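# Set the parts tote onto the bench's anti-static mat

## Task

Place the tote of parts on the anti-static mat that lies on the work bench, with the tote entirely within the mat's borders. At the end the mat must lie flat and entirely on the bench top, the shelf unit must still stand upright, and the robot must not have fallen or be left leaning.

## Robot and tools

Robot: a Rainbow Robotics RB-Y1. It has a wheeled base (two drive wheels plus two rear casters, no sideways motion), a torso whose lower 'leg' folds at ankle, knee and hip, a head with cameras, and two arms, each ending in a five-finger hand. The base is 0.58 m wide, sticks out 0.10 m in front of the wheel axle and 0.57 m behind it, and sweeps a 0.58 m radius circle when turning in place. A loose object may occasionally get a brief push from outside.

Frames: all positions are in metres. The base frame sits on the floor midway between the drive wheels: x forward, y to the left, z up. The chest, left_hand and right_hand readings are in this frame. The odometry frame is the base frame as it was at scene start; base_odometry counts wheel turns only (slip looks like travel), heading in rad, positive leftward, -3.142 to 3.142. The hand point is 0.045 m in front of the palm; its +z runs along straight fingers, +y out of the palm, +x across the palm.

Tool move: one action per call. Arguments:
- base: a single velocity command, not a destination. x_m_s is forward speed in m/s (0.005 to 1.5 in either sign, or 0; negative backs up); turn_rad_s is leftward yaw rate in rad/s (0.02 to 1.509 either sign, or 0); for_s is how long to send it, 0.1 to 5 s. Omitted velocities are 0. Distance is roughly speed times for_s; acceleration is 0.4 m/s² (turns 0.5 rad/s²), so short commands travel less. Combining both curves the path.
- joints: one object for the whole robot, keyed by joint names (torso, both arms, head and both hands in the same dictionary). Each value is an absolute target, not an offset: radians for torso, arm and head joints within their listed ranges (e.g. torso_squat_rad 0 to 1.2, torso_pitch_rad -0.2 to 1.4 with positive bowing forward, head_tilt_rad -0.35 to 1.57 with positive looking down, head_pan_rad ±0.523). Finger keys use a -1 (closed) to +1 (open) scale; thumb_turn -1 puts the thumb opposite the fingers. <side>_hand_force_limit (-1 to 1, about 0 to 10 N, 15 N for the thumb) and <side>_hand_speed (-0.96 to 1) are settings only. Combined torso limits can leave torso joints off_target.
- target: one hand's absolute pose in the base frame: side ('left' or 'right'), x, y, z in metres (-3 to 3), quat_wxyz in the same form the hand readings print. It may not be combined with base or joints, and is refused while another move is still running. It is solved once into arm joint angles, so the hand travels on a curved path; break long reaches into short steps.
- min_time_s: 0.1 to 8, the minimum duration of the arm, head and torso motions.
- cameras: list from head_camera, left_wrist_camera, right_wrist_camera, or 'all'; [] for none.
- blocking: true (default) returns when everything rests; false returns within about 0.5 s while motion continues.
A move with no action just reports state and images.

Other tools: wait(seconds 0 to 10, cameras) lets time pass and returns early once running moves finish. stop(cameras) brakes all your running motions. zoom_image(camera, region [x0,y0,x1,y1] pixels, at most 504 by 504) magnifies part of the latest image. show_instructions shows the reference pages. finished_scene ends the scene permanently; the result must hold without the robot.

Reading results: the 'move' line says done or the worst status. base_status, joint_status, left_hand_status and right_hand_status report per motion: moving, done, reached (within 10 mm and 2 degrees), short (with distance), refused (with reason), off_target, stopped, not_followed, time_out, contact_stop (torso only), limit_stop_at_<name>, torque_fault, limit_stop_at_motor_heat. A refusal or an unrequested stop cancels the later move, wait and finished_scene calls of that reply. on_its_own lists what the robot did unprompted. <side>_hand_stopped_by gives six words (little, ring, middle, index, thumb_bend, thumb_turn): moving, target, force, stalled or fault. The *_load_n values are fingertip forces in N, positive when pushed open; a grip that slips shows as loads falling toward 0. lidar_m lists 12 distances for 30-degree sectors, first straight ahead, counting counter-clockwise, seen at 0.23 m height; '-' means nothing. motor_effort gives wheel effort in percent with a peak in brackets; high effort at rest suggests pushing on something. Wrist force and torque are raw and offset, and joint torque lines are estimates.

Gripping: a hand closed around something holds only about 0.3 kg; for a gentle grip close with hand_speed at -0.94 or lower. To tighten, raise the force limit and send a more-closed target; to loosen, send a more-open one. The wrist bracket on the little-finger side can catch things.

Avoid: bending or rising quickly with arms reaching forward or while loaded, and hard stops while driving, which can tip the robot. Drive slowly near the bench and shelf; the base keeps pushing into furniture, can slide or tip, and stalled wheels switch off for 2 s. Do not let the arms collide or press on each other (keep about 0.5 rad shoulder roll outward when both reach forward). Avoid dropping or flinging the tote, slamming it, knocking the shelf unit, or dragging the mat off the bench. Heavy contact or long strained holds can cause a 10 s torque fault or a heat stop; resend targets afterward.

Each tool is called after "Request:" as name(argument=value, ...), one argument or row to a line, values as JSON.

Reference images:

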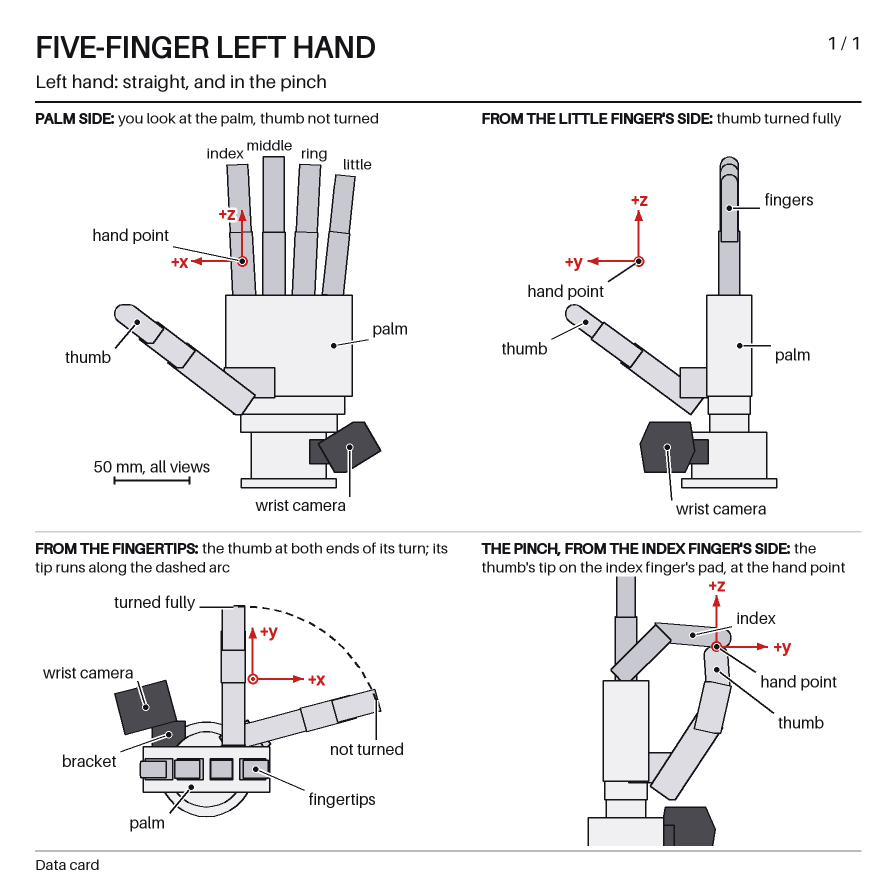

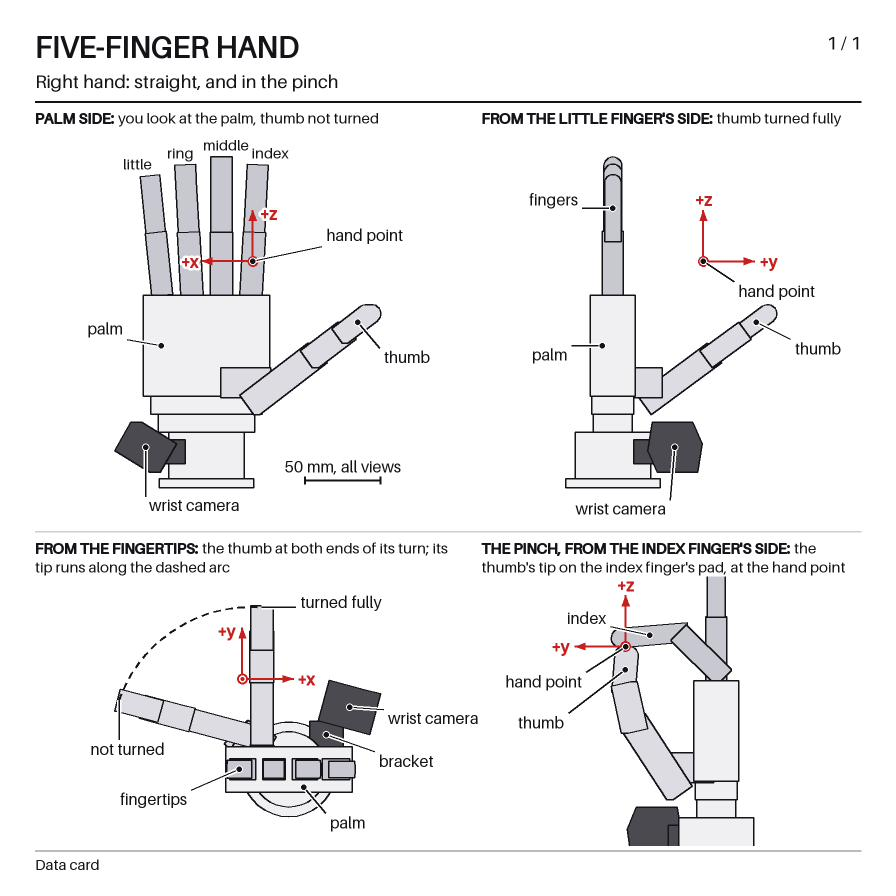

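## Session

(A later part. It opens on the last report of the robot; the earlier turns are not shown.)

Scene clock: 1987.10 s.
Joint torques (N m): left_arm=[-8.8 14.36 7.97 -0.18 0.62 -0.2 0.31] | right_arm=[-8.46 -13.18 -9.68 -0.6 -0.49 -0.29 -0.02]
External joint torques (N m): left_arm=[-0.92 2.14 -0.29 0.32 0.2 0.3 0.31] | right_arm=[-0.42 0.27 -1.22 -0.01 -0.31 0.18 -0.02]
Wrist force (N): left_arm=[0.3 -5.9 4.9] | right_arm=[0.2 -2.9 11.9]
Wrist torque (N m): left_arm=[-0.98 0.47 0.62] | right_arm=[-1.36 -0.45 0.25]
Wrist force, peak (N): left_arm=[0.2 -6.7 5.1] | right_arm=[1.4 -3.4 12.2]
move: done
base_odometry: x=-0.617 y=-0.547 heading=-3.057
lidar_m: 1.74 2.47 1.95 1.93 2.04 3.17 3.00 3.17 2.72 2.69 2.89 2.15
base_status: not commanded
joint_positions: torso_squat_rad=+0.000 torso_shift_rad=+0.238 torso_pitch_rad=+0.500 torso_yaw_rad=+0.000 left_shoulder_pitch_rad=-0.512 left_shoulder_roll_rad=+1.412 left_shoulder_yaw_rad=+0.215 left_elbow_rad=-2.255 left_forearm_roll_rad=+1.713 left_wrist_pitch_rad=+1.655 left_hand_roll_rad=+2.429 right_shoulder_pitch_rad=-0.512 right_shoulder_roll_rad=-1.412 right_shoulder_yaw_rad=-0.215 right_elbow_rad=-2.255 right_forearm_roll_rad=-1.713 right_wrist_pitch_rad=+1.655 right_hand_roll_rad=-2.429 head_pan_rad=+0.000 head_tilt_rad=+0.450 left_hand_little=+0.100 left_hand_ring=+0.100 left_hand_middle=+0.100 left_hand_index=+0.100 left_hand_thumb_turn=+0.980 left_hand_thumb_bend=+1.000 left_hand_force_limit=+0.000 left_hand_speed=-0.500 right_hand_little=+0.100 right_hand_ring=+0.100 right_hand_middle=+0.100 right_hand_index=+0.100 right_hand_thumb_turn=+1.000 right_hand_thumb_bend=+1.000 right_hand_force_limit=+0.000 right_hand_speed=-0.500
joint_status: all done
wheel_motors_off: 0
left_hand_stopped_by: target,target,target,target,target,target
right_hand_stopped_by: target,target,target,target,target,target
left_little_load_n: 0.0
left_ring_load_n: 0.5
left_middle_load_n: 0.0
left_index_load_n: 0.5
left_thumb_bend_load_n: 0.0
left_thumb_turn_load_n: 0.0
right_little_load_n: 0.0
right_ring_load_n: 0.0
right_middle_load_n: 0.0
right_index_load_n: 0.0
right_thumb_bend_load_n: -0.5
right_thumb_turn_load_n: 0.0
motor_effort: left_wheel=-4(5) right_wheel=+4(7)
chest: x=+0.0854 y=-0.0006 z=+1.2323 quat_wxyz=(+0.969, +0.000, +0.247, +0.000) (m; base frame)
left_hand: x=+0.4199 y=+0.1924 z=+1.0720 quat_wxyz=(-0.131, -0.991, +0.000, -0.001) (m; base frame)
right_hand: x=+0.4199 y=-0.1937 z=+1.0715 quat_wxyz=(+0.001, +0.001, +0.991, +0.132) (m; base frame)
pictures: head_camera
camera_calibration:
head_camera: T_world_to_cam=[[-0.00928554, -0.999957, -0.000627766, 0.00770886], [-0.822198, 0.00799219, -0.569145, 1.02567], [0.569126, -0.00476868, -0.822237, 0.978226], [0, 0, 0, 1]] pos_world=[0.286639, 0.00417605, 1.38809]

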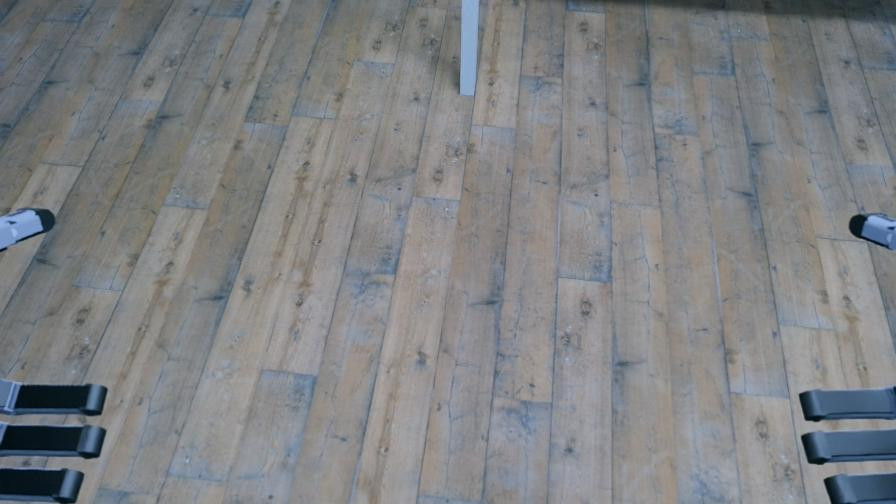

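Request:
move(
  joints={"torso_squat_rad":0,"torso_shift_rad":0.199,"torso_pitch_rad":0.63,"left_shoulder_pitch_rad":-0.309,"left_shoulder_roll_rad":1.191,"left_shoulder_yaw_rad":-0.001,"left_elbow_rad":-2.247,"left_forearm_roll_rad":1.229,"left_wrist_pitch_rad":1.389,"left_hand_roll_rad":2.266,"right_shoulder_pitch_rad":-0.309,"right_shoulder_roll_rad":-1.191,"right_shoulder_yaw_rad":0.001,"right_elbow_rad":-2.247,"right_forearm_roll_rad":-1.229,"right_wrist_pitch_rad":1.389,"right_hand_roll_rad":-2.266},
  min_time_s=2.5,
)

Request:
move(
  joints={"torso_squat_rad":0,"torso_shift_rad":0.161,"torso_pitch_rad":0.755,"left_shoulder_pitch_rad":-0.384,"left_shoulder_roll_rad":0.929,"left_shoulder_yaw_rad":-0.24,"left_elbow_rad":-1.87,"left_forearm_roll_rad":0.924,"left_wrist_pitch_rad":1.108,"left_hand_roll_rad":2.014,"right_shoulder_pitch_rad":-0.384,"right_shoulder_roll_rad":-0.929,"right_shoulder_yaw_rad":0.24,"right_elbow_rad":-1.87,"right_forearm_roll_rad":-0.924,"right_wrist_pitch_rad":1.108,"right_hand_roll_rad":-2.014},
  min_time_s=2.5,
)

Request:
move(
  joints={"torso_squat_rad":0,"torso_shift_rad":0.128,"torso_pitch_rad":0.86,"left_shoulder_pitch_rad":-0.6085,"left_shoulder_roll_rad":0.6975,"left_shoulder_yaw_rad":-0.3175,"left_elbow_rad":-1.2905,"left_forearm_roll_rad":0.911,"left_wrist_pitch_rad":0.8305,"left_hand_roll_rad":1.6795,"right_shoulder_pitch_rad":-0.6085,"right_shoulder_roll_rad":-0.6975,"right_shoulder_yaw_rad":0.3175,"right_elbow_rad":-1.2905,"right_forearm_roll_rad":-0.911,"right_wrist_pitch_rad":0.8305,"right_hand_roll_rad":-1.6795},
  min_time_s=2.5,
)

Request:
move(
  joints={"torso_squat_rad":0,"torso_shift_rad":0.12,"torso_pitch_rad":0.88,"left_shoulder_pitch_rad":-0.677,"left_shoulder_roll_rad":0.647,"left_shoulder_yaw_rad":-0.323,"left_elbow_rad":-1.133,"left_forearm_roll_rad":0.94,"left_wrist_pitch_rad":0.769,"left_hand_roll_rad":1.582,"right_shoulder_pitch_rad":-0.677,"right_shoulder_roll_rad":-0.647,"right_shoulder_yaw_rad":0.323,"right_elbow_rad":-1.133,"right_forearm_roll_rad":-0.94,"right_wrist_pitch_rad":0.769,"right_hand_roll_rad":-1.582},
  min_time_s=2.5,
)

Request:
move(
  target={"side":"left","x":0.355,"y":0.24,"z":0.532,"quat_wxyz":[0.1305,0.9914,0,0]},
  min_time_s=1.5,
)

Request:
move(
  target={"side":"right","x":0.355,"y":-0.24,"z":0.532,"quat_wxyz":[0,0,0.9914,0.1305]},
  min_time_s=1.5,
  cameras=["head_camera"],
)

Scene clock: 2015.77 s.
Joint torques (N m): left_arm=[-4.57 10.3 5.49 -3.9 0.34 -0.71 -0.17] | right_arm=[-3.82 -10.11 -6.84 -3.86 -0.14 -0.48 0.35]
External joint torques (N m): left_arm=[0.43 -0.11 -1.87 0.47 -0.13 -0.28 -0.17] | right_arm=[1.12 1.4 0.74 0.5 0.09 -0.08 0.35]
Wrist force (N): left_arm=[-0.1 -5.8 5.2] | right_arm=[0.1 -2.8 12.0]
Wrist torque (N m): left_arm=[-0.97 0.51 0.42] | right_arm=[-1.30 -0.45 0.32]
Wrist force, peak (N): left_arm=[0.1 -6.6 5.2] | right_arm=[0.1 -3.5 12.6]
move: done
base_odometry: x=-0.617 y=-0.547 heading=-3.057
lidar_m: 1.74 2.46 1.96 1.93 2.04 3.17 3.00 3.17 2.72 2.69 2.90 2.15
base_status: not commanded
joint_positions: torso_squat_rad=+0.000 torso_shift_rad=+0.199 torso_pitch_rad=+0.630 torso_yaw_rad=+0.000 left_shoulder_pitch_rad=-0.309 left_shoulder_roll_rad=+1.191 left_shoulder_yaw_rad=-0.001 left_elbow_rad=-2.247 left_forearm_roll_rad=+1.229 left_wrist_pitch_rad=+1.389 left_hand_roll_rad=+2.266 right_shoulder_pitch_rad=-0.309 right_shoulder_roll_rad=-1.191 right_shoulder_yaw_rad=+0.001 right_elbow_rad=-2.247 right_forearm_roll_rad=-1.229 right_wrist_pitch_rad=+1.389 right_hand_roll_rad=-2.266 head_pan_rad=+0.000 head_tilt_rad=+0.450 left_hand_little=+0.100 left_hand_ring=+0.100 left_hand_middle=+0.100 left_hand_index=+0.100 left_hand_thumb_turn=+0.980 left_hand_thumb_bend=+1.000 left_hand_force_limit=+0.000 left_hand_speed=-0.500 right_hand_little=+0.100 right_hand_ring=+0.100 right_hand_middle=+0.100 right_hand_index=+0.100 right_hand_thumb_turn=+1.000 right_hand_thumb_bend=+1.000 right_hand_force_limit=+0.000 right_hand_speed=-0.500
joint_status: all done
wheel_motors_off: 0
left_hand_stopped_by: target,target,target,target,target,target
right_hand_stopped_by: target,target,target,target,target,target
left_little_load_n: 0.0
left_ring_load_n: 0.0
left_middle_load_n: 0.0
left_index_load_n: 0.0
left_thumb_bend_load_n: -0.5
left_thumb_turn_load_n: 0.0
right_little_load_n: 0.0
right_ring_load_n: 0.0
right_middle_load_n: 0.0
right_index_load_n: 0.0
right_thumb_bend_load_n: 0.0
right_thumb_turn_load_n: 0.0
motor_effort: left_wheel=-3(5) right_wheel=+4(7)
chest: x=+0.0928 y=-0.0005 z=+1.2167 quat_wxyz=(+0.951, +0.000, +0.310, +0.000) (m; base frame)
left_hand: x=+0.4003 y=+0.1923 z=+0.8918 quat_wxyz=(-0.130, -0.992, +0.001, +0.000) (m; base frame)
right_hand: x=+0.4001 y=-0.1930 z=+0.8915 quat_wxyz=(+0.000, +0.000, +0.991, +0.131) (m; base frame)
pictures: none

Scene clock: 2018.57 s.
Joint torques (N m): left_arm=[-4.79 8.74 4.67 -5.69 0.34 -0.46 -0.25] | right_arm=[-3.17 -8.75 -5.26 -5.5 -0.18 -0.23 0.29]
External joint torques (N m): left_arm=[-1.79 -0.3 -0.95 0.28 -0.15 -0.14 -0.25] | right_arm=[-0.41 1.24 0.53 0.36 0.09 0.06 0.29]
Wrist force (N): left_arm=[0.6 -6.0 4.9] | right_arm=[-0.4 -2.9 11.9]
Wrist torque (N m): left_arm=[-1.00 0.38 0.49] | right_arm=[-1.34 -0.37 0.31]
Wrist force, peak (N): left_arm=[0.1 -6.6 5.4] | right_arm=[0.1 -3.3 12.5]
move: done
base_odometry: x=-0.617 y=-0.547 heading=-3.057
lidar_m: 1.74 2.45 1.95 1.93 2.04 3.18 2.93 3.17 2.73 2.69 2.90 2.15
base_status: not commanded
joint_positions: torso_squat_rad=+0.000 torso_shift_rad=+0.161 torso_pitch_rad=+0.755 torso_yaw_rad=+0.000 left_shoulder_pitch_rad=-0.384 left_shoulder_roll_rad=+0.929 left_shoulder_yaw_rad=-0.240 left_elbow_rad=-1.870 left_forearm_roll_rad=+0.924 left_wrist_pitch_rad=+1.108 left_hand_roll_rad=+2.014 right_shoulder_pitch_rad=-0.384 right_shoulder_roll_rad=-0.929 right_shoulder_yaw_rad=+0.240 right_elbow_rad=-1.870 right_forearm_roll_rad=-0.924 right_wrist_pitch_rad=+1.108 right_hand_roll_rad=-2.014 head_pan_rad=+0.000 head_tilt_rad=+0.450 left_hand_little=+0.100 left_hand_ring=+0.100 left_hand_middle=+0.100 left_hand_index=+0.100 left_hand_thumb_turn=+0.980 left_hand_thumb_bend=+1.000 left_hand_force_limit=+0.000 left_hand_speed=-0.500 right_hand_little=+0.100 right_hand_ring=+0.100 right_hand_middle=+0.100 right_hand_index=+0.100 right_hand_thumb_turn=+1.000 right_hand_thumb_bend=+1.000 right_hand_force_limit=+0.000 right_hand_speed=-0.500
joint_status: all done
wheel_motors_off: 0
left_hand_stopped_by: target,target,target,target,target,target
right_hand_stopped_by: target,target,target,target,target,target
left_little_load_n: 0.0
left_ring_load_n: 0.0
left_middle_load_n: 0.0
left_index_load_n: 0.0
left_thumb_bend_load_n: 0.0
left_thumb_turn_load_n: 0.0
right_little_load_n: 0.0
right_ring_load_n: 0.0
right_middle_load_n: 0.0
right_index_load_n: 0.0
right_thumb_bend_load_n: 0.0
right_thumb_turn_load_n: 0.0
motor_effort: left_wheel=-4(5) right_wheel=+5(8)
chest: x=+0.0964 y=-0.0005 z=+1.1968 quat_wxyz=(+0.930, +0.000, +0.369, +0.000) (m; base frame)
left_hand: x=+0.3772 y=+0.1920 z=+0.7116 quat_wxyz=(-0.132, -0.991, +0.001, +0.000) (m; base frame)
right_hand: x=+0.3771 y=-0.1925 z=+0.7114 quat_wxyz=(+0.000, +0.000, +0.991, +0.132) (m; base frame)
pictures: none

Scene clock: 2021.37 s.
Joint torques (N m): left_arm=[-4.13 7.93 2.46 -4.82 0.26 -0.48 -0.29] | right_arm=[-2.42 -7.91 -3.14 -4.45 -0.02 -0.01 0.21]
External joint torques (N m): left_arm=[-1.44 -0.12 -1.31 0.14 -0.18 -0.33 -0.29] | right_arm=[-0.01 0.91 0.69 0.33 0.24 0.1 0.21]
Wrist force (N): left_arm=[0.4 -5.9 4.3] | right_arm=[0.2 -3.0 12.1]
Wrist torque (N m): left_arm=[-0.95 0.43 0.46] | right_arm=[-1.37 -0.47 0.35]
Wrist force, peak (N): left_arm=[0.3 -6.5 5.1] | right_arm=[0.0 -3.0 12.4]
move: done
base_odometry: x=-0.617 y=-0.547 heading=-3.057
lidar_m: 1.74 2.45 1.95 1.93 2.05 3.17 2.92 3.18 2.72 2.69 2.90 2.15
base_status: not commanded
joint_positions: torso_squat_rad=+0.000 torso_shift_rad=+0.128 torso_pitch_rad=+0.860 torso_yaw_rad=+0.000 left_shoulder_pitch_rad=-0.608 left_shoulder_roll_rad=+0.698 left_shoulder_yaw_rad=-0.317 left_elbow_rad=-1.291 left_forearm_roll_rad=+0.911 left_wrist_pitch_rad=+0.831 left_hand_roll_rad=+1.680 right_shoulder_pitch_rad=-0.608 right_shoulder_roll_rad=-0.698 right_shoulder_yaw_rad=+0.317 right_elbow_rad=-1.291 right_forearm_roll_rad=-0.911 right_wrist_pitch_rad=+0.831 right_hand_roll_rad=-1.680 head_pan_rad=+0.000 head_tilt_rad=+0.450 left_hand_little=+0.100 left_hand_ring=+0.100 left_hand_middle=+0.100 left_hand_index=+0.100 left_hand_thumb_turn=+0.980 left_hand_thumb_bend=+1.000 left_hand_force_limit=+0.000 left_hand_speed=-0.500 right_hand_little=+0.100 right_hand_ring=+0.100 right_hand_middle=+0.100 right_hand_index=+0.100 right_hand_thumb_turn=+1.000 right_hand_thumb_bend=+1.000 right_hand_force_limit=+0.000 right_hand_speed=-0.500
joint_status: all done
wheel_motors_off: 0
left_hand_stopped_by: target,target,target,target,target,target
right_hand_stopped_by: target,target,target,target,target,target
left_little_load_n: 0.0
left_ring_load_n: 0.0
left_middle_load_n: 0.0
left_index_load_n: 0.0
left_thumb_bend_load_n: 0.0
left_thumb_turn_load_n: 0.0
right_little_load_n: 0.0
right_ring_load_n: 0.0
right_middle_load_n: 0.0
right_index_load_n: 0.0
right_thumb_bend_load_n: 0.0
right_thumb_turn_load_n: 0.0
motor_effort: left_wheel=-2(5) right_wheel=+4(6)
chest: x=+0.0960 y=-0.0005 z=+1.1766 quat_wxyz=(+0.909, +0.000, +0.417, +0.000) (m; base frame)
left_hand: x=+0.3603 y=+0.1935 z=+0.5616 quat_wxyz=(-0.132, -0.991, -0.001, -0.001) (m; base frame)
right_hand: x=+0.3602 y=-0.1938 z=+0.5613 quat_wxyz=(+0.001, +0.001, +0.991, +0.133) (m; base frame)
pictures: none

Scene clock: 2024.17 s.
Joint torques (N m): left_arm=[-4.31 6.85 1.85 -4.37 0.62 -0.38 -0.4] | right_arm=[-2.88 -7.2 -2.43 -3.74 -0.71 -0.18 0.4]
External joint torques (N m): left_arm=[-1.44 -0.93 -1.44 0.13 0.21 -0.28 -0.4] | right_arm=[-0.29 1.29 0.88 0.56 -0.47 -0.13 0.4]
Wrist force (N): left_arm=[0.5 -6.2 5.5] | right_arm=[-0.1 -3.1 12.0]
Wrist torque (N m): left_arm=[-1.01 0.42 0.48] | right_arm=[-1.35 -0.43 0.29]
Wrist force, peak (N): left_arm=[0.3 -6.9 5.0] | right_arm=[-0.1 -3.1 12.3]
move: done
base_odometry: x=-0.617 y=-0.547 heading=-3.057
lidar_m: 1.74 2.46 1.96 1.93 2.04 3.17 3.01 3.17 2.72 2.69 2.89 2.16
base_status: not commanded
joint_positions: torso_squat_rad=+0.000 torso_shift_rad=+0.120 torso_pitch_rad=+0.880 torso_yaw_rad=+0.000 left_shoulder_pitch_rad=-0.677 left_shoulder_roll_rad=+0.647 left_shoulder_yaw_rad=-0.323 left_elbow_rad=-1.133 left_forearm_roll_rad=+0.940 left_wrist_pitch_rad=+0.769 left_hand_roll_rad=+1.582 right_shoulder_pitch_rad=-0.677 right_shoulder_roll_rad=-0.647 right_shoulder_yaw_rad=+0.323 right_elbow_rad=-1.133 right_forearm_roll_rad=-0.940 right_wrist_pitch_rad=+0.769 right_hand_roll_rad=-1.582 head_pan_rad=+0.000 head_tilt_rad=+0.450 left_hand_little=+0.100 left_hand_ring=+0.100 left_hand_middle=+0.100 left_hand_index=+0.100 left_hand_thumb_turn=+0.980 left_hand_thumb_bend=+1.000 left_hand_force_limit=+0.000 left_hand_speed=-0.500 right_hand_little=+0.100 right_hand_ring=+0.100 right_hand_middle=+0.100 right_hand_index=+0.100 right_hand_thumb_turn=+1.000 right_hand_thumb_bend=+1.000 right_hand_force_limit=+0.000 right_hand_speed=-0.500
joint_status: all done
wheel_motors_off: 0
left_hand_stopped_by: target,target,target,target,target,target
right_hand_stopped_by: target,target,target,target,target,target
left_little_load_n: 0.0
left_ring_load_n: 0.0
left_middle_load_n: 0.0
left_index_load_n: 0.0
left_thumb_bend_load_n: 0.0
left_thumb_turn_load_n: 0.0
right_little_load_n: 0.0
right_ring_load_n: 0.0
right_middle_load_n: 0.0
right_index_load_n: 0.0
right_thumb_bend_load_n: 0.0
right_thumb_turn_load_n: 0.0
motor_effort: left_wheel=-3(5) right_wheel=+5(7)
chest: x=+0.0944 y=-0.0005 z=+1.1726 quat_wxyz=(+0.905, +0.000, +0.426, +0.000) (m; base frame)
left_hand: x=+0.3548 y=+0.1930 z=+0.5321 quat_wxyz=(-0.131, -0.991, +0.000, +0.000) (m; base frame)
right_hand: x=+0.3548 y=-0.1933 z=+0.5318 quat_wxyz=(+0.000, +0.000, +0.991, +0.132) (m; base frame)
pictures: none

Scene clock: 2026.00 s.
Joint torques (N m): left_arm=[-4.58 11.69 3.35 -3.37 0.51 -0.26 -0.1] | right_arm=[-3.12 -6.97 -2.57 -3.87 -0.71 -0.1 0.3]
External joint torques (N m): left_arm=[-2.05 2.13 -0.23 0.3 0.12 -0.26 -0.1] | right_arm=[-0.53 1.53 0.75 0.43 -0.46 -0.05 0.3]
Wrist force (N): left_arm=[0.0 -6.3 4.7] | right_arm=[0.1 -2.7 11.9]
Wrist torque (N m): left_arm=[-1.04 0.48 0.46] | right_arm=[-1.30 -0.45 0.33]
Wrist force, peak (N): left_arm=[-0.2 -6.7 5.0] | right_arm=[0.0 -3.8 12.3]
move: done
base_odometry: x=-0.617 y=-0.547 heading=-3.057
lidar_m: 1.75 2.45 1.95 1.93 2.04 3.17 2.92 3.17 2.72 2.69 2.90 2.15
base_status: not commanded
joint_positions: torso_squat_rad=+0.000 torso_shift_rad=+0.120 torso_pitch_rad=+0.880 torso_yaw_rad=+0.000 left_shoulder_pitch_rad=-0.679 left_shoulder_roll_rad=+0.702 left_shoulder_yaw_rad=-0.284 left_elbow_rad=-1.032 left_forearm_roll_rad=+1.097 left_wrist_pitch_rad=+0.759 left_hand_roll_rad=+1.401 right_shoulder_pitch_rad=-0.677 right_shoulder_roll_rad=-0.647 right_shoulder_yaw_rad=+0.323 right_elbow_rad=-1.133 right_forearm_roll_rad=-0.940 right_wrist_pitch_rad=+0.769 right_hand_roll_rad=-1.582 head_pan_rad=+0.000 head_tilt_rad=+0.450 left_hand_little=+0.100 left_hand_ring=+0.100 left_hand_middle=+0.100 left_hand_index=+0.100 left_hand_thumb_turn=+0.980 left_hand_thumb_bend=+1.000 left_hand_force_limit=+0.000 left_hand_speed=-0.500 right_hand_little=+0.100 right_hand_ring=+0.100 right_hand_middle=+0.100 right_hand_index=+0.100 right_hand_thumb_turn=+1.000 right_hand_thumb_bend=+1.000 right_hand_force_limit=+0.000 right_hand_speed=-0.500
joint_status: all done
wheel_motors_off: 0
left_hand_stopped_by: target,target,target,target,target,target
right_hand_stopped_by: target,target,target,target,target,target
left_little_load_n: 0.0
left_ring_load_n: 0.0
left_middle_load_n: 0.0
left_index_load_n: 0.0
left_thumb_bend_load_n: 0.0
left_thumb_turn_load_n: 0.0
right_little_load_n: 0.0
right_ring_load_n: 0.0
right_middle_load_n: 0.0
right_index_load_n: 0.0
right_thumb_bend_load_n: 0.0
right_thumb_turn_load_n: 0.0
motor_effort: left_wheel=-4(5) right_wheel=+3(6)
chest: x=+0.0944 y=-0.0005 z=+1.1726 quat_wxyz=(+0.905, +0.000, +0.426, +0.000) (m; base frame)
left_hand: x=+0.3549 y=+0.2397 z=+0.5321 quat_wxyz=(-0.129, -0.992, -0.001, +0.000) (m; base frame)
left_hand_status: reached (checked arc, planned for 1.5 s): 0 mm and 0.2 deg off.
right_hand: x=+0.3547 y=-0.1933 z=+0.5318 quat_wxyz=(+0.000, +0.000, +0.991, +0.132) (m; base frame)
pictures: none

Scene clock: 2027.83 s.
Joint torques (N m): left_arm=[-4.82 10.91 3.62 -3.43 0.59 -0.27 -0.4] | right_arm=[-2.13 -10.29 -4.77 -3.04 -0.67 -0.04 0.33]
External joint torques (N m): left_arm=[-2.3 1.35 0.04 0.24 0.2 -0.27 -0.4] | right_arm=[0.09 0.01 -1.18 0.44 -0.43 -0.08 0.33]
Wrist force (N): left_arm=[0.7 -5.9 4.8] | right_arm=[0.2 -3.1 12.0]
Wrist torque (N m): left_arm=[-1.00 0.36 0.50] | right_arm=[-1.36 -0.48 0.32]
Wrist force, peak (N): left_arm=[0.3 -6.4 5.6] | right_arm=[0.3 -3.2 12.7]
move: done
base_odometry: x=-0.617 y=-0.547 heading=-3.057
lidar_m: 1.74 2.45 1.95 1.93 2.04 3.17 3.00 3.17 2.72 2.68 2.90 2.15
base_status: not commanded
joint_positions: torso_squat_rad=+0.000 torso_shift_rad=+0.120 torso_pitch_rad=+0.880 torso_yaw_rad=+0.000 left_shoulder_pitch_rad=-0.679 left_shoulder_roll_rad=+0.702 left_shoulder_yaw_rad=-0.284 left_elbow_rad=-1.032 left_forearm_roll_rad=+1.097 left_wrist_pitch_rad=+0.759 left_hand_roll_rad=+1.401 right_shoulder_pitch_rad=-0.679 right_shoulder_roll_rad=-0.703 right_shoulder_yaw_rad=+0.284 right_elbow_rad=-1.037 right_forearm_roll_rad=-1.092 right_wrist_pitch_rad=+0.760 right_hand_roll_rad=-1.406 head_pan_rad=+0.000 head_tilt_rad=+0.450 left_hand_little=+0.100 left_hand_ring=+0.100 left_hand_middle=+0.100 left_hand_index=+0.100 left_hand_thumb_turn=+0.980 left_hand_thumb_bend=+1.000 left_hand_force_limit=+0.000 left_hand_speed=-0.500 right_hand_little=+0.100 right_hand_ring=+0.100 right_hand_middle=+0.100 right_hand_index=+0.100 right_hand_thumb_turn=+1.000 right_hand_thumb_bend=+1.000 right_hand_force_limit=+0.000 right_hand_speed=-0.500
joint_status: all done
wheel_motors_off: 0
left_hand_stopped_by: target,target,target,target,target,target
right_hand_stopped_by: target,target,target,target,target,target
left_little_load_n: 0.5
left_ring_load_n: 0.0
left_middle_load_n: 0.0
left_index_load_n: 0.0
left_thumb_bend_load_n: -0.5
left_thumb_turn_load_n: 0.0
right_little_load_n: 0.0
right_ring_load_n: 0.0
right_middle_load_n: 0.0
right_index_load_n: 0.0
right_thumb_bend_load_n: -0.5
right_thumb_turn_load_n: 0.0
motor_effort: left_wheel=-2(5) right_wheel=+6(6)
chest: x=+0.0944 y=-0.0005 z=+1.1726 quat_wxyz=(+0.905, +0.000, +0.426, +0.000) (m; base frame)
left_hand: x=+0.3549 y=+0.2397 z=+0.5321 quat_wxyz=(-0.129, -0.992, -0.001, +0.000) (m; base frame)
right_hand: x=+0.3549 y=-0.2398 z=+0.5321 quat_wxyz=(+0.000, +0.001, +0.992, +0.129) (m; base frame)
right_hand_status: reached (checked arc, planned for 1.5 s): 0 mm and 0.2 deg off.
pictures: head_camera
camera_calibration:
head_camera: T_world_to_cam=[[-0.00863907, -0.999959, 0.00280732, 0.00371627], [-0.974658, 0.00779284, -0.223565, 0.608183], [0.223534, -0.00466756, -0.974685, 1.13546], [0, 0, 0, 1]] pos_world=[0.338989, 0.00427647, 1.24267]

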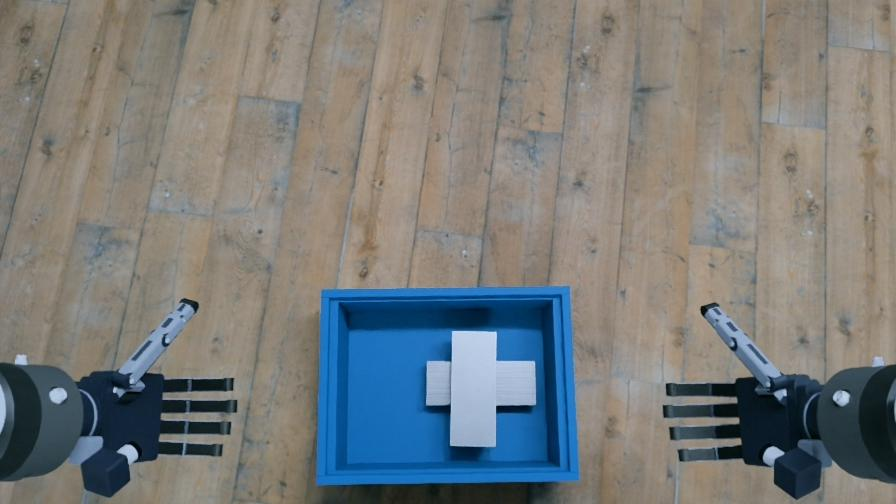

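Request:
move(
  joints={"torso_squat_rad":1.1,"torso_shift_rad":0.42,"torso_pitch_rad":0.88},
  min_time_s=6,
)

Request:
move(
  target={"side":"left","x":0.399,"y":0.205,"z":0.128,"quat_wxyz":[0.1305,0.9914,0,0]},
  min_time_s=2,
)

Request:
move(
  target={"side":"right","x":0.401,"y":-0.205,"z":0.127,"quat_wxyz":[0,0,0.9914,0.1305]},
  min_time_s=2,
  cameras=["all"],
)

Scene clock: 2039.53 s.
Joint torques (N m): left_arm=[-4.02 10.88 3.5 -3.24 0.5 -0.26 -0.35] | right_arm=[-2.17 -10.19 -4.59 -2.91 -0.73 0.12 0.34]
External joint torques (N m): left_arm=[-1.5 1.32 -0.08 0.42 0.11 -0.26 -0.35] | right_arm=[0.05 0.12 -1 0.56 -0.49 0.08 0.34]
Wrist force (N): left_arm=[0.5 -6.1 5.1] | right_arm=[0.3 -2.6 12.1]
Wrist torque (N m): left_arm=[-1.03 0.43 0.47] | right_arm=[-1.29 -0.49 0.35]
Wrist force, peak (N): left_arm=[-0.2 -6.7 5.4] | right_arm=[0.0 -2.8 12.6]
move: done
base_odometry: x=-0.617 y=-0.547 heading=-3.057
lidar_m: 1.75 2.46 1.95 1.93 2.04 3.17 2.93 3.17 2.72 2.69 2.91 2.15
base_status: not commanded
joint_positions: torso_squat_rad=+1.100 torso_shift_rad=+0.420 torso_pitch_rad=+0.880 torso_yaw_rad=+0.000 left_shoulder_pitch_rad=-0.679 left_shoulder_roll_rad=+0.702 left_shoulder_yaw_rad=-0.284 left_elbow_rad=-1.032 left_forearm_roll_rad=+1.097 left_wrist_pitch_rad=+0.759 left_hand_roll_rad=+1.401 right_shoulder_pitch_rad=-0.679 right_shoulder_roll_rad=-0.703 right_shoulder_yaw_rad=+0.284 right_elbow_rad=-1.037 right_forearm_roll_rad=-1.092 right_wrist_pitch_rad=+0.760 right_hand_roll_rad=-1.406 head_pan_rad=+0.000 head_tilt_rad=+0.450 left_hand_little=+0.100 left_hand_ring=+0.100 left_hand_middle=+0.100 left_hand_index=+0.100 left_hand_thumb_turn=+0.980 left_hand_thumb_bend=+1.000 left_hand_force_limit=+0.000 left_hand_speed=-0.500 right_hand_little=+0.100 right_hand_ring=+0.100 right_hand_middle=+0.100 right_hand_index=+0.100 right_hand_thumb_turn=+1.000 right_hand_thumb_bend=+1.000 right_hand_force_limit=+0.000 right_hand_speed=-0.500
joint_status: all done
wheel_motors_off: 0
left_hand_stopped_by: target,target,target,target,target,target
right_hand_stopped_by: target,target,target,target,target,target
left_little_load_n: 0.0
left_ring_load_n: 0.5
left_middle_load_n: 0.0
left_index_load_n: 0.0
left_thumb_bend_load_n: 0.0
left_thumb_turn_load_n: 0.0
right_little_load_n: 0.0
right_ring_load_n: 0.0
right_middle_load_n: 0.5
right_index_load_n: 0.0
right_thumb_bend_load_n: 0.0
right_thumb_turn_load_n: -0.5
motor_effort: left_wheel=-1(6) right_wheel=+4(7)
chest: x=+0.1400 y=-0.0004 z=+0.7675 quat_wxyz=(+0.905, +0.000, +0.426, +0.000) (m; base frame)
left_hand: x=+0.4005 y=+0.2399 z=+0.1271 quat_wxyz=(-0.129, -0.992, -0.001, +0.000) (m; base frame)
right_hand: x=+0.4005 y=-0.2396 z=+0.1271 quat_wxyz=(+0.000, +0.001, +0.992, +0.129) (m; base frame)
pictures: none

Scene clock: 2041.87 s.
Joint torques (N m): left_arm=[-2.01 8.04 1.5 -4.99 0.18 0.42 0.35] | right_arm=[-2.23 -10.4 -4.58 -3.04 -0.68 0.09 0.3]
External joint torques (N m): left_arm=[0.68 -0.22 -1.91 -0.7 -0.23 0.49 0.35] | right_arm=[-0.02 -0.1 -0.99 0.43 -0.45 0.04 0.3]
Wrist force (N): left_arm=[0.6 -6.5 5.1] | right_arm=[0.2 -3.2 11.8]
Wrist torque (N m): left_arm=[-1.07 0.41 0.60] | right_arm=[-1.36 -0.47 0.35]
Wrist force, peak (N): left_arm=[-0.1 -6.3 5.4] | right_arm=[-0.1 -3.4 12.3]
move: done
base_odometry: x=-0.617 y=-0.547 heading=-3.057
lidar_m: 1.75 2.46 1.95 1.93 2.05 3.17 2.93 3.18 2.72 2.69 2.92 2.15
base_status: not commanded
joint_positions: torso_squat_rad=+1.100 torso_shift_rad=+0.420 torso_pitch_rad=+0.880 torso_yaw_rad=+0.000 left_shoulder_pitch_rad=-0.670 left_shoulder_roll_rad=+0.669 left_shoulder_yaw_rad=-0.320 left_elbow_rad=-1.121 left_forearm_roll_rad=+0.984 left_wrist_pitch_rad=+0.762 left_hand_roll_rad=+1.545 right_shoulder_pitch_rad=-0.679 right_shoulder_roll_rad=-0.703 right_shoulder_yaw_rad=+0.284 right_elbow_rad=-1.037 right_forearm_roll_rad=-1.092 right_wrist_pitch_rad=+0.760 right_hand_roll_rad=-1.406 head_pan_rad=+0.000 head_tilt_rad=+0.450 left_hand_little=+0.100 left_hand_ring=+0.100 left_hand_middle=+0.100 left_hand_index=+0.100 left_hand_thumb_turn=+0.980 left_hand_thumb_bend=+1.000 left_hand_force_limit=+0.000 left_hand_speed=-0.500 right_hand_little=+0.100 right_hand_ring=+0.100 right_hand_middle=+0.100 right_hand_index=+0.100 right_hand_thumb_turn=+1.000 right_hand_thumb_bend=+1.000 right_hand_force_limit=+0.000 right_hand_speed=-0.500
joint_status: all done
wheel_motors_off: 0
left_hand_stopped_by: target,target,target,target,target,target
right_hand_stopped_by: target,target,target,target,target,target
left_little_load_n: 0.0
left_ring_load_n: 0.0
left_middle_load_n: 0.0
left_index_load_n: 0.0
left_thumb_bend_load_n: 0.0
left_thumb_turn_load_n: 0.0
right_little_load_n: 0.0
right_ring_load_n: 0.0
right_middle_load_n: 0.5
right_index_load_n: 0.5
right_thumb_bend_load_n: 0.0
right_thumb_turn_load_n: 0.0
motor_effort: left_wheel=-2(5) right_wheel=+4(7)
chest: x=+0.1400 y=-0.0004 z=+0.7675 quat_wxyz=(+0.905, +0.000, +0.426, +0.000) (m; base frame)
left_hand: x=+0.3994 y=+0.2052 z=+0.1281 quat_wxyz=(-0.131, -0.991, +0.000, +0.000) (m; base frame)
left_hand_status: reached (checked arc, planned for 2.0 s): 0 mm and 0.1 deg off.
right_hand: x=+0.4005 y=-0.2396 z=+0.1271 quat_wxyz=(+0.000, +0.001, +0.992, +0.129) (m; base frame)
pictures: none

Scene clock: 2044.20 s.
Joint torques (N m): left_arm=[-2.36 7.47 2.01 -4.93 0.3 0.28 0.2] | right_arm=[-2.37 -7.69 -2.92 -4.62 -0.03 0.26 -0.14]
External joint torques (N m): left_arm=[0.33 -0.79 -1.4 -0.65 -0.1 0.35 0.2] | right_arm=[0.15 1.33 0.5 -0.55 0.22 0.29 -0.14]
Wrist force (N): left_arm=[-0.1 -6.1 4.9] | right_arm=[-0.2 -3.4 12.0]
Wrist torque (N m): left_arm=[-1.01 0.49 0.56] | right_arm=[-1.41 -0.40 0.21]
Wrist force, peak (N): left_arm=[0.0 -6.2 5.5] | right_arm=[0.3 -3.3 12.3]
move: done
base_odometry: x=-0.617 y=-0.547 heading=-3.057
lidar_m: 1.75 2.45 1.95 1.93 2.04 3.17 3.00 3.17 2.72 2.69 2.90 2.15
base_status: not commanded
joint_positions: torso_squat_rad=+1.100 torso_shift_rad=+0.420 torso_pitch_rad=+0.880 torso_yaw_rad=+0.000 left_shoulder_pitch_rad=-0.670 left_shoulder_roll_rad=+0.669 left_shoulder_yaw_rad=-0.320 left_elbow_rad=-1.121 left_forearm_roll_rad=+0.984 left_wrist_pitch_rad=+0.762 left_hand_roll_rad=+1.545 right_shoulder_pitch_rad=-0.679 right_shoulder_roll_rad=-0.667 right_shoulder_yaw_rad=+0.320 right_elbow_rad=-1.111 right_forearm_roll_rad=-0.983 right_wrist_pitch_rad=+0.763 right_hand_roll_rad=-1.543 head_pan_rad=+0.000 head_tilt_rad=+0.450 left_hand_little=+0.100 left_hand_ring=+0.100 left_hand_middle=+0.100 left_hand_index=+0.100 left_hand_thumb_turn=+0.980 left_hand_thumb_bend=+1.000 left_hand_force_limit=+0.000 left_hand_speed=-0.500 right_hand_little=+0.100 right_hand_ring=+0.100 right_hand_middle=+0.100 right_hand_index=+0.100 right_hand_thumb_turn=+1.000 right_hand_thumb_bend=+1.000 right_hand_force_limit=+0.000 right_hand_speed=-0.500
joint_status: all done
wheel_motors_off: 0
left_hand_stopped_by: target,target,target,target,target,target
right_hand_stopped_by: target,target,target,target,target,target
left_little_load_n: 0.0
left_ring_load_n: 0.0
left_middle_load_n: 0.0
left_index_load_n: 0.0
left_thumb_bend_load_n: 0.0
left_thumb_turn_load_n: 0.0
right_little_load_n: 0.0
right_ring_load_n: 0.0
right_middle_load_n: 0.0
right_index_load_n: 0.0
right_thumb_bend_load_n: 0.0
right_thumb_turn_load_n: 0.0
motor_effort: left_wheel=-3(5) right_wheel=+4(6)
chest: x=+0.1400 y=-0.0004 z=+0.7675 quat_wxyz=(+0.905, +0.000, +0.426, +0.000) (m; base frame)
left_hand: x=+0.3994 y=+0.2052 z=+0.1281 quat_wxyz=(-0.131, -0.991, +0.000, +0.000) (m; base frame)
right_hand: x=+0.4011 y=-0.2052 z=+0.1270 quat_wxyz=(+0.000, +0.000, +0.991, +0.131) (m; base frame)
right_hand_status: reached (checked arc, planned for 2.0 s): 0 mm and 0.1 deg off.
pictures: head_camera, left_wrist_camera, right_wrist_camera
camera_calibration:
head_camera: T_world_to_cam=[[-0.00863907, -0.999959, 0.00280732, 0.00544744], [-0.974658, 0.00779284, -0.223565, 0.56206], [0.223534, -0.00466756, -0.974685, 0.730424], [0, 0, 0, 1]] pos_world=[0.384589, 0.00447647, 0.837575]
left_wrist_camera: T_world_to_cam=[[0.224999, 0.945541, -0.235219, -0.257434], [0.832531, -0.0611385, 0.550594, -0.385962], [0.506228, -0.31971, -0.800949, 0.0862042], [0, 0, 0, 1]] pos_world=[0.335609, 0.247377, 0.221]
right_wrist_camera: T_world_to_cam=[[-0.318896, 0.910651, 0.262717, 0.276669], [0.818209, 0.124606, 0.561255, -0.376997], [0.478371, 0.39394, -0.784839, 0.105032], [0, 0, 0, 1]] pos_world=[0.346447, -0.246349, 0.221339]

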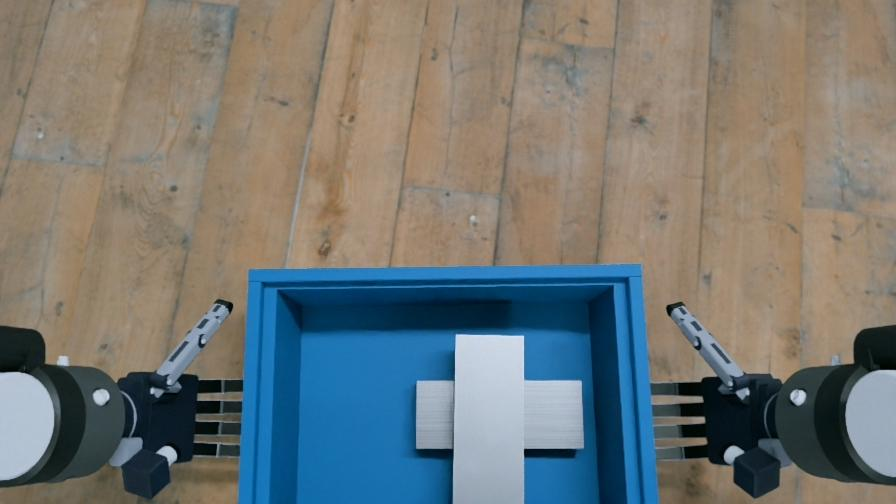

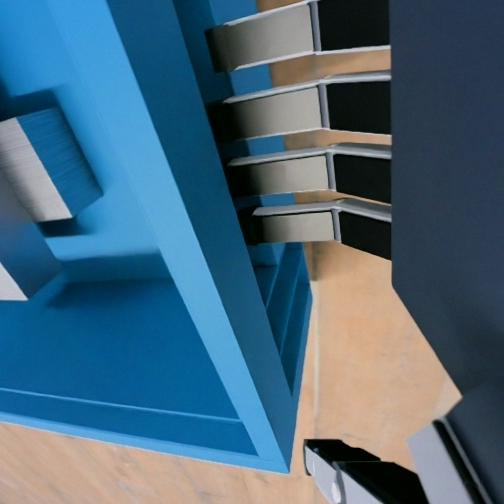

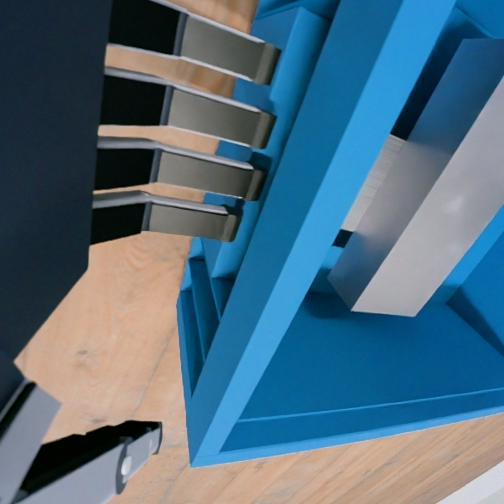

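Request:
move(
  target={"side":"left","x":0.4,"y":0.196,"z":0.1275,"quat_wxyz":[0.1305,0.9914,0,0]},
  min_time_s=1.5,
)

Request:
move(
  target={"side":"left","x":0.4005,"y":0.1915,"z":0.127,"quat_wxyz":[0.1305,0.9914,0,0]},
  min_time_s=1.5,
)

Request:
move(
  joints={"right_shoulder_pitch_rad":-0.677,"right_shoulder_roll_rad":-0.647,"right_shoulder_yaw_rad":0.323,"right_elbow_rad":-1.133,"right_forearm_roll_rad":-0.94,"right_wrist_pitch_rad":0.769,"right_hand_roll_rad":-1.582},
  min_time_s=2,
)

Request:
move(
  joints={"left_shoulder_pitch_rad":-0.677,"left_shoulder_roll_rad":0.647,"left_shoulder_yaw_rad":-0.323,"left_elbow_rad":-1.133,"left_forearm_roll_rad":0.94,"left_wrist_pitch_rad":0.769,"left_hand_roll_rad":1.582},
  min_time_s=1.5,
  cameras=["all"],
)

Scene clock: 2058.67 s.
Joint torques (N m): left_arm=[-5.07 6.45 1.89 -5.84 0.36 0.33 0.42] | right_arm=[-2.24 -7.59 -2.64 -4.46 -0.16 0.32 -0.05]
External joint torques (N m): left_arm=[-2.27 -1.47 -1.44 -1.41 -0.04 0.42 0.42] | right_arm=[0.29 1.42 0.78 -0.38 0.08 0.35 -0.05]
Wrist force (N): left_arm=[0.2 -7.4 4.4] | right_arm=[-0.2 -3.7 11.7]
Wrist torque (N m): left_arm=[-1.00 0.44 0.59] | right_arm=[-1.45 -0.39 0.19]
Wrist force, peak (N): left_arm=[0.5 -7.7 4.3] | right_arm=[0.4 -3.4 12.4]
move: done
base_odometry: x=-0.617 y=-0.547 heading=-3.057
lidar_m: 1.75 2.45 1.95 1.93 2.04 3.17 2.93 3.17 2.72 2.69 2.91 2.14
base_status: not commanded
joint_positions: torso_squat_rad=+1.100 torso_shift_rad=+0.420 torso_pitch_rad=+0.880 torso_yaw_rad=+0.000 left_shoulder_pitch_rad=-0.674 left_shoulder_roll_rad=+0.657 left_shoulder_yaw_rad=-0.328 left_elbow_rad=-1.134 left_forearm_roll_rad=+0.953 left_wrist_pitch_rad=+0.765 left_hand_roll_rad=+1.578 right_shoulder_pitch_rad=-0.679 right_shoulder_roll_rad=-0.667 right_shoulder_yaw_rad=+0.320 right_elbow_rad=-1.111 right_forearm_roll_rad=-0.983 right_wrist_pitch_rad=+0.763 right_hand_roll_rad=-1.543 head_pan_rad=+0.000 head_tilt_rad=+0.450 left_hand_little=+0.100 left_hand_ring=+0.100 left_hand_middle=+0.100 left_hand_index=+0.100 left_hand_thumb_turn=+0.980 left_hand_thumb_bend=+1.000 left_hand_force_limit=+0.000 left_hand_speed=-0.500 right_hand_little=+0.100 right_hand_ring=+0.100 right_hand_middle=+0.100 right_hand_index=+0.100 right_hand_thumb_turn=+1.000 right_hand_thumb_bend=+1.000 right_hand_force_limit=+0.000 right_hand_speed=-0.500
joint_status: all done
wheel_motors_off: 0
left_hand_stopped_by: target,target,target,target,target,target
right_hand_stopped_by: target,target,target,target,target,target
left_little_load_n: 0.5
left_ring_load_n: 0.0
left_middle_load_n: 0.0
left_index_load_n: 0.0
left_thumb_bend_load_n: 0.0
left_thumb_turn_load_n: 0.0
right_little_load_n: 0.0
right_ring_load_n: 0.0
right_middle_load_n: 0.0
right_index_load_n: 0.0
right_thumb_bend_load_n: 0.0
right_thumb_turn_load_n: 0.0
motor_effort: left_wheel=-3(5) right_wheel=+3(6)
chest: x=+0.1400 y=-0.0004 z=+0.7675 quat_wxyz=(+0.905, +0.000, +0.426, +0.000) (m; base frame)
left_hand: x=+0.3999 y=+0.1966 z=+0.1276 quat_wxyz=(-0.131, -0.991, +0.000, +0.000) (m; base frame)
left_hand_status: reached (checked arc, planned for 1.5 s): 1 mm and 0.0 deg off.
right_hand: x=+0.4011 y=-0.2052 z=+0.1270 quat_wxyz=(+0.000, +0.000, +0.991, +0.131) (m; base frame)
pictures: none

Scene clock: 2060.50 s.
Joint torques (N m): left_arm=[-5 3.82 0.88 -6.11 0.68 0.32 0.18] | right_arm=[-2.03 -7.56 -2.88 -4.46 -0.1 0.36 0]
External joint torques (N m): left_arm=[-2.12 -3.94 -2.42 -1.62 0.28 0.42 0.18] | right_arm=[0.49 1.45 0.54 -0.39 0.15 0.39 0]
Wrist force (N): left_arm=[0.0 -10.8 1.3] | right_arm=[-0.4 -3.1 11.6]
Wrist torque (N m): left_arm=[-1.03 0.40 0.68] | right_arm=[-1.34 -0.36 0.23]
Wrist force, peak (N): left_arm=[-0.4 -11.5 1.4] | right_arm=[0.2 -3.1 12.3]
move: done
base_odometry: x=-0.617 y=-0.547 heading=-3.057
lidar_m: 1.74 2.47 1.95 1.93 2.04 3.16 3.00 3.17 2.72 2.69 2.90 2.16
base_status: not commanded
joint_positions: torso_squat_rad=+1.100 torso_shift_rad=+0.420 torso_pitch_rad=+0.880 torso_yaw_rad=+0.000 left_shoulder_pitch_rad=-0.678 left_shoulder_roll_rad=+0.651 left_shoulder_yaw_rad=-0.332 left_elbow_rad=-1.137 left_forearm_roll_rad=+0.937 left_wrist_pitch_rad=+0.766 left_hand_roll_rad=+1.594 right_shoulder_pitch_rad=-0.679 right_shoulder_roll_rad=-0.667 right_shoulder_yaw_rad=+0.320 right_elbow_rad=-1.111 right_forearm_roll_rad=-0.983 right_wrist_pitch_rad=+0.763 right_hand_roll_rad=-1.543 head_pan_rad=+0.000 head_tilt_rad=+0.450 left_hand_little=+0.100 left_hand_ring=+0.100 left_hand_middle=+0.100 left_hand_index=+0.100 left_hand_thumb_turn=+0.980 left_hand_thumb_bend=+1.000 left_hand_force_limit=+0.000 left_hand_speed=-0.500 right_hand_little=+0.100 right_hand_ring=+0.100 right_hand_middle=+0.100 right_hand_index=+0.100 right_hand_thumb_turn=+1.000 right_hand_thumb_bend=+1.000 right_hand_force_limit=+0.000 right_hand_speed=-0.500
joint_status: all done
wheel_motors_off: 0
left_hand_stopped_by: target,target,target,target,target,target
right_hand_stopped_by: target,target,target,target,target,target
left_little_load_n: 0.0
left_ring_load_n: 0.0
left_middle_load_n: -1.5
left_index_load_n: 0.0
left_thumb_bend_load_n: 0.0
left_thumb_turn_load_n: 0.0
right_little_load_n: 0.0
right_ring_load_n: 0.0
right_middle_load_n: 0.5
right_index_load_n: 0.0
right_thumb_bend_load_n: -0.5
right_thumb_turn_load_n: 0.0
motor_effort: left_wheel=-4(5) right_wheel=+4(6)
chest: x=+0.1400 y=-0.0004 z=+0.7675 quat_wxyz=(+0.905, +0.000, +0.426, +0.000) (m; base frame)
left_hand: x=+0.4004 y=+0.1927 z=+0.1270 quat_wxyz=(-0.130, -0.992, +0.000, +0.000) (m; base frame)
left_hand_status: reached (checked arc, planned for 1.5 s): 1 mm and 0.1 deg off.
right_hand: x=+0.4011 y=-0.2052 z=+0.1270 quat_wxyz=(+0.000, +0.000, +0.991, +0.131) (m; base frame)
pictures: none

Scene clock: 2062.80 s.
Joint torques (N m): left_arm=[-5.26 3.54 0.25 -6.44 0.9 0.34 0.35] | right_arm=[-1.07 -6.94 -2.55 -4.84 -0.01 0.4 -0.13]
External joint torques (N m): left_arm=[-2.39 -4.22 -3.04 -1.95 0.5 0.44 0.35] | right_arm=[1.53 1.55 0.77 -0.54 0.24 0.45 -0.13]
Wrist force (N): left_arm=[-0.1 -10.4 1.1] | right_arm=[-0.1 -3.3 11.5]
Wrist torque (N m): left_arm=[-0.93 0.43 0.63] | right_arm=[-1.34 -0.46 0.24]
Wrist force, peak (N): left_arm=[0.5 -10.9 0.8] | right_arm=[0.1 -3.5 12.3]
move: done
base_odometry: x=-0.617 y=-0.547 heading=-3.057
lidar_m: 1.75 2.46 1.95 1.93 2.04 3.16 2.92 3.18 2.72 2.69 2.91 2.14
base_status: not commanded
joint_positions: torso_squat_rad=+1.100 torso_shift_rad=+0.420 torso_pitch_rad=+0.880 torso_yaw_rad=+0.000 left_shoulder_pitch_rad=-0.678 left_shoulder_roll_rad=+0.651 left_shoulder_yaw_rad=-0.332 left_elbow_rad=-1.137 left_forearm_roll_rad=+0.937 left_wrist_pitch_rad=+0.766 left_hand_roll_rad=+1.594 right_shoulder_pitch_rad=-0.677 right_shoulder_roll_rad=-0.647 right_shoulder_yaw_rad=+0.323 right_elbow_rad=-1.133 right_forearm_roll_rad=-0.940 right_wrist_pitch_rad=+0.769 right_hand_roll_rad=-1.582 head_pan_rad=+0.000 head_tilt_rad=+0.450 left_hand_little=+0.100 left_hand_ring=+0.100 left_hand_middle=+0.100 left_hand_index=+0.100 left_hand_thumb_turn=+0.980 left_hand_thumb_bend=+1.000 left_hand_force_limit=+0.000 left_hand_speed=-0.500 right_hand_little=+0.100 right_hand_ring=+0.100 right_hand_middle=+0.100 right_hand_index=+0.100 right_hand_thumb_turn=+1.000 right_hand_thumb_bend=+1.000 right_hand_force_limit=+0.000 right_hand_speed=-0.500
joint_status: all done
wheel_motors_off: 0
left_hand_stopped_by: target,target,target,target,target,target
right_hand_stopped_by: target,target,target,target,target,target
left_little_load_n: 0.0
left_ring_load_n: 0.0
left_middle_load_n: -2.0
left_index_load_n: 0.0
left_thumb_bend_load_n: 0.0
left_thumb_turn_load_n: 0.0
right_little_load_n: 0.0
right_ring_load_n: 0.0
right_middle_load_n: 0.0
right_index_load_n: 0.0
right_thumb_bend_load_n: 0.0
right_thumb_turn_load_n: 0.0
motor_effort: left_wheel=-3(6) right_wheel=+7(7)
chest: x=+0.1400 y=-0.0004 z=+0.7675 quat_wxyz=(+0.905, +0.000, +0.426, +0.000) (m; base frame)
left_hand: x=+0.4004 y=+0.1927 z=+0.1270 quat_wxyz=(-0.130, -0.992, +0.000, +0.000) (m; base frame)
right_hand: x=+0.4007 y=-0.1931 z=+0.1268 quat_wxyz=(+0.000, +0.000, +0.991, +0.132) (m; base frame)
pictures: none

Scene clock: 2064.60 s.
Joint torques (N m): left_arm=[-2.56 5.92 2.56 -4.5 0.82 0.09 -0.26] | right_arm=[-0.9 -6.93 -2.81 -4.86 -0.05 0.24 -0.06]
External joint torques (N m): left_arm=[0.31 -1.86 -0.73 -0.01 0.42 0.18 -0.26] | right_arm=[1.7 1.56 0.51 -0.56 0.2 0.29 -0.06]
Wrist force (N): left_arm=[0.0 -7.3 4.4] | right_arm=[0.4 -3.4 11.8]
Wrist torque (N m): left_arm=[-0.94 0.48 0.48] | right_arm=[-1.39 -0.52 0.26]
Wrist force, peak (N): left_arm=[0.4 -11.3 0.8] | right_arm=[0.1 -3.2 12.3]
move: done
base_odometry: x=-0.617 y=-0.547 heading=-3.057
lidar_m: 1.75 2.46 1.95 1.93 2.04 3.17 2.93 3.17 2.72 2.69 2.91 2.15
base_status: not commanded
joint_positions: torso_squat_rad=+1.100 torso_shift_rad=+0.420 torso_pitch_rad=+0.880 torso_yaw_rad=+0.000 left_shoulder_pitch_rad=-0.677 left_shoulder_roll_rad=+0.647 left_shoulder_yaw_rad=-0.323 left_elbow_rad=-1.133 left_forearm_roll_rad=+0.940 left_wrist_pitch_rad=+0.769 left_hand_roll_rad=+1.582 right_shoulder_pitch_rad=-0.677 right_shoulder_roll_rad=-0.647 right_shoulder_yaw_rad=+0.323 right_elbow_rad=-1.133 right_forearm_roll_rad=-0.940 right_wrist_pitch_rad=+0.769 right_hand_roll_rad=-1.582 head_pan_rad=+0.000 head_tilt_rad=+0.450 left_hand_little=+0.100 left_hand_ring=+0.100 left_hand_middle=+0.100 left_hand_index=+0.100 left_hand_thumb_turn=+0.980 left_hand_thumb_bend=+1.000 left_hand_force_limit=+0.000 left_hand_speed=-0.500 right_hand_little=+0.100 right_hand_ring=+0.100 right_hand_middle=+0.100 right_hand_index=+0.100 right_hand_thumb_turn=+1.000 right_hand_thumb_bend=+1.000 right_hand_force_limit=+0.000 right_hand_speed=-0.500
joint_status: all done
wheel_motors_off: 0
left_hand_stopped_by: target,target,target,target,target,target
right_hand_stopped_by: target,target,target,target,target,target
left_little_load_n: 0.0
left_ring_load_n: 0.0
left_middle_load_n: 0.5
left_index_load_n: 0.0
left_thumb_bend_load_n: 0.0
left_thumb_turn_load_n: 0.0
right_little_load_n: 0.0
right_ring_load_n: 0.0
right_middle_load_n: 0.0
right_index_load_n: 0.0
right_thumb_bend_load_n: 0.0
right_thumb_turn_load_n: 0.0
motor_effort: left_wheel=-3(6) right_wheel=+6(7)
chest: x=+0.1400 y=-0.0004 z=+0.7675 quat_wxyz=(+0.905, +0.000, +0.426, +0.000) (m; base frame)
left_hand: x=+0.4007 y=+0.1933 z=+0.1271 quat_wxyz=(-0.131, -0.991, +0.000, +0.000) (m; base frame)
right_hand: x=+0.4007 y=-0.1931 z=+0.1268 quat_wxyz=(+0.000, +0.000, +0.991, +0.132) (m; base frame)
pictures: head_camera, left_wrist_camera, right_wrist_camera
camera_calibration:
head_camera: T_world_to_cam=[[-0.00861729, -0.999959, 0.00270972, 0.00552087], [-0.974658, 0.00779344, -0.223564, 0.56206], [0.223534, -0.00456757, -0.974686, 0.730424], [0, 0, 0, 1]] pos_world=[0.384589, 0.00447653, 0.837575]
left_wrist_camera: T_world_to_cam=[[0.225171, 0.945577, -0.23491, -0.246749], [0.832789, -0.0616395, 0.550148, -0.387101], [0.505727, -0.319508, -0.801345, 0.0811187], [0, 0, 0, 1]] pos_world=[0.336911, 0.235378, 0.220003]
right_wrist_camera: T_world_to_cam=[[-0.318345, 0.910426, 0.264162, 0.265074], [0.818196, 0.123147, 0.561597, -0.37838], [0.478761, 0.394918, -0.784109, 0.100319], [0, 0, 0, 1]] pos_world=[0.345946, -0.234352, 0.221136]

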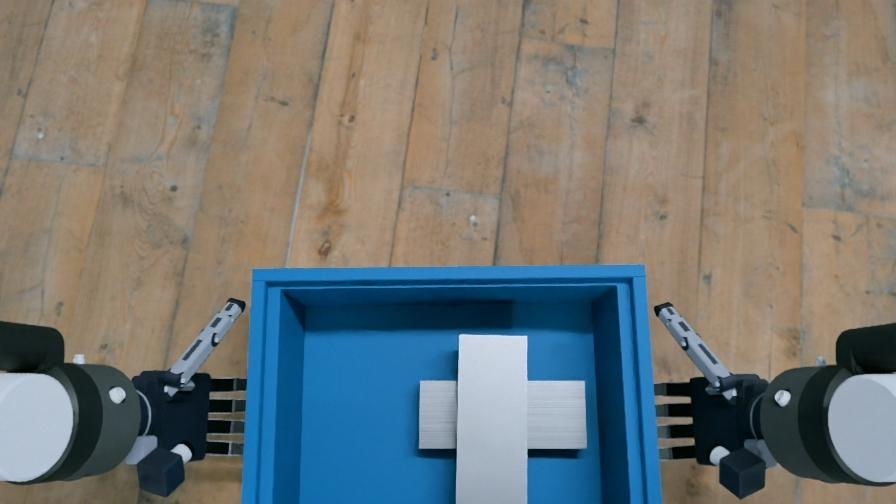

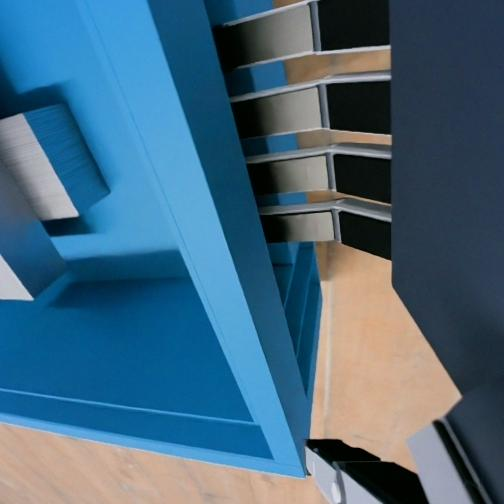

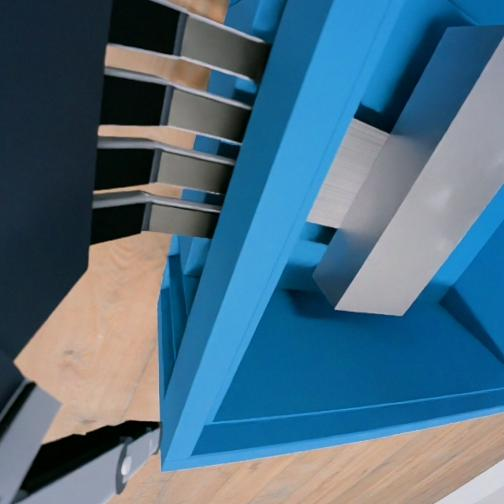

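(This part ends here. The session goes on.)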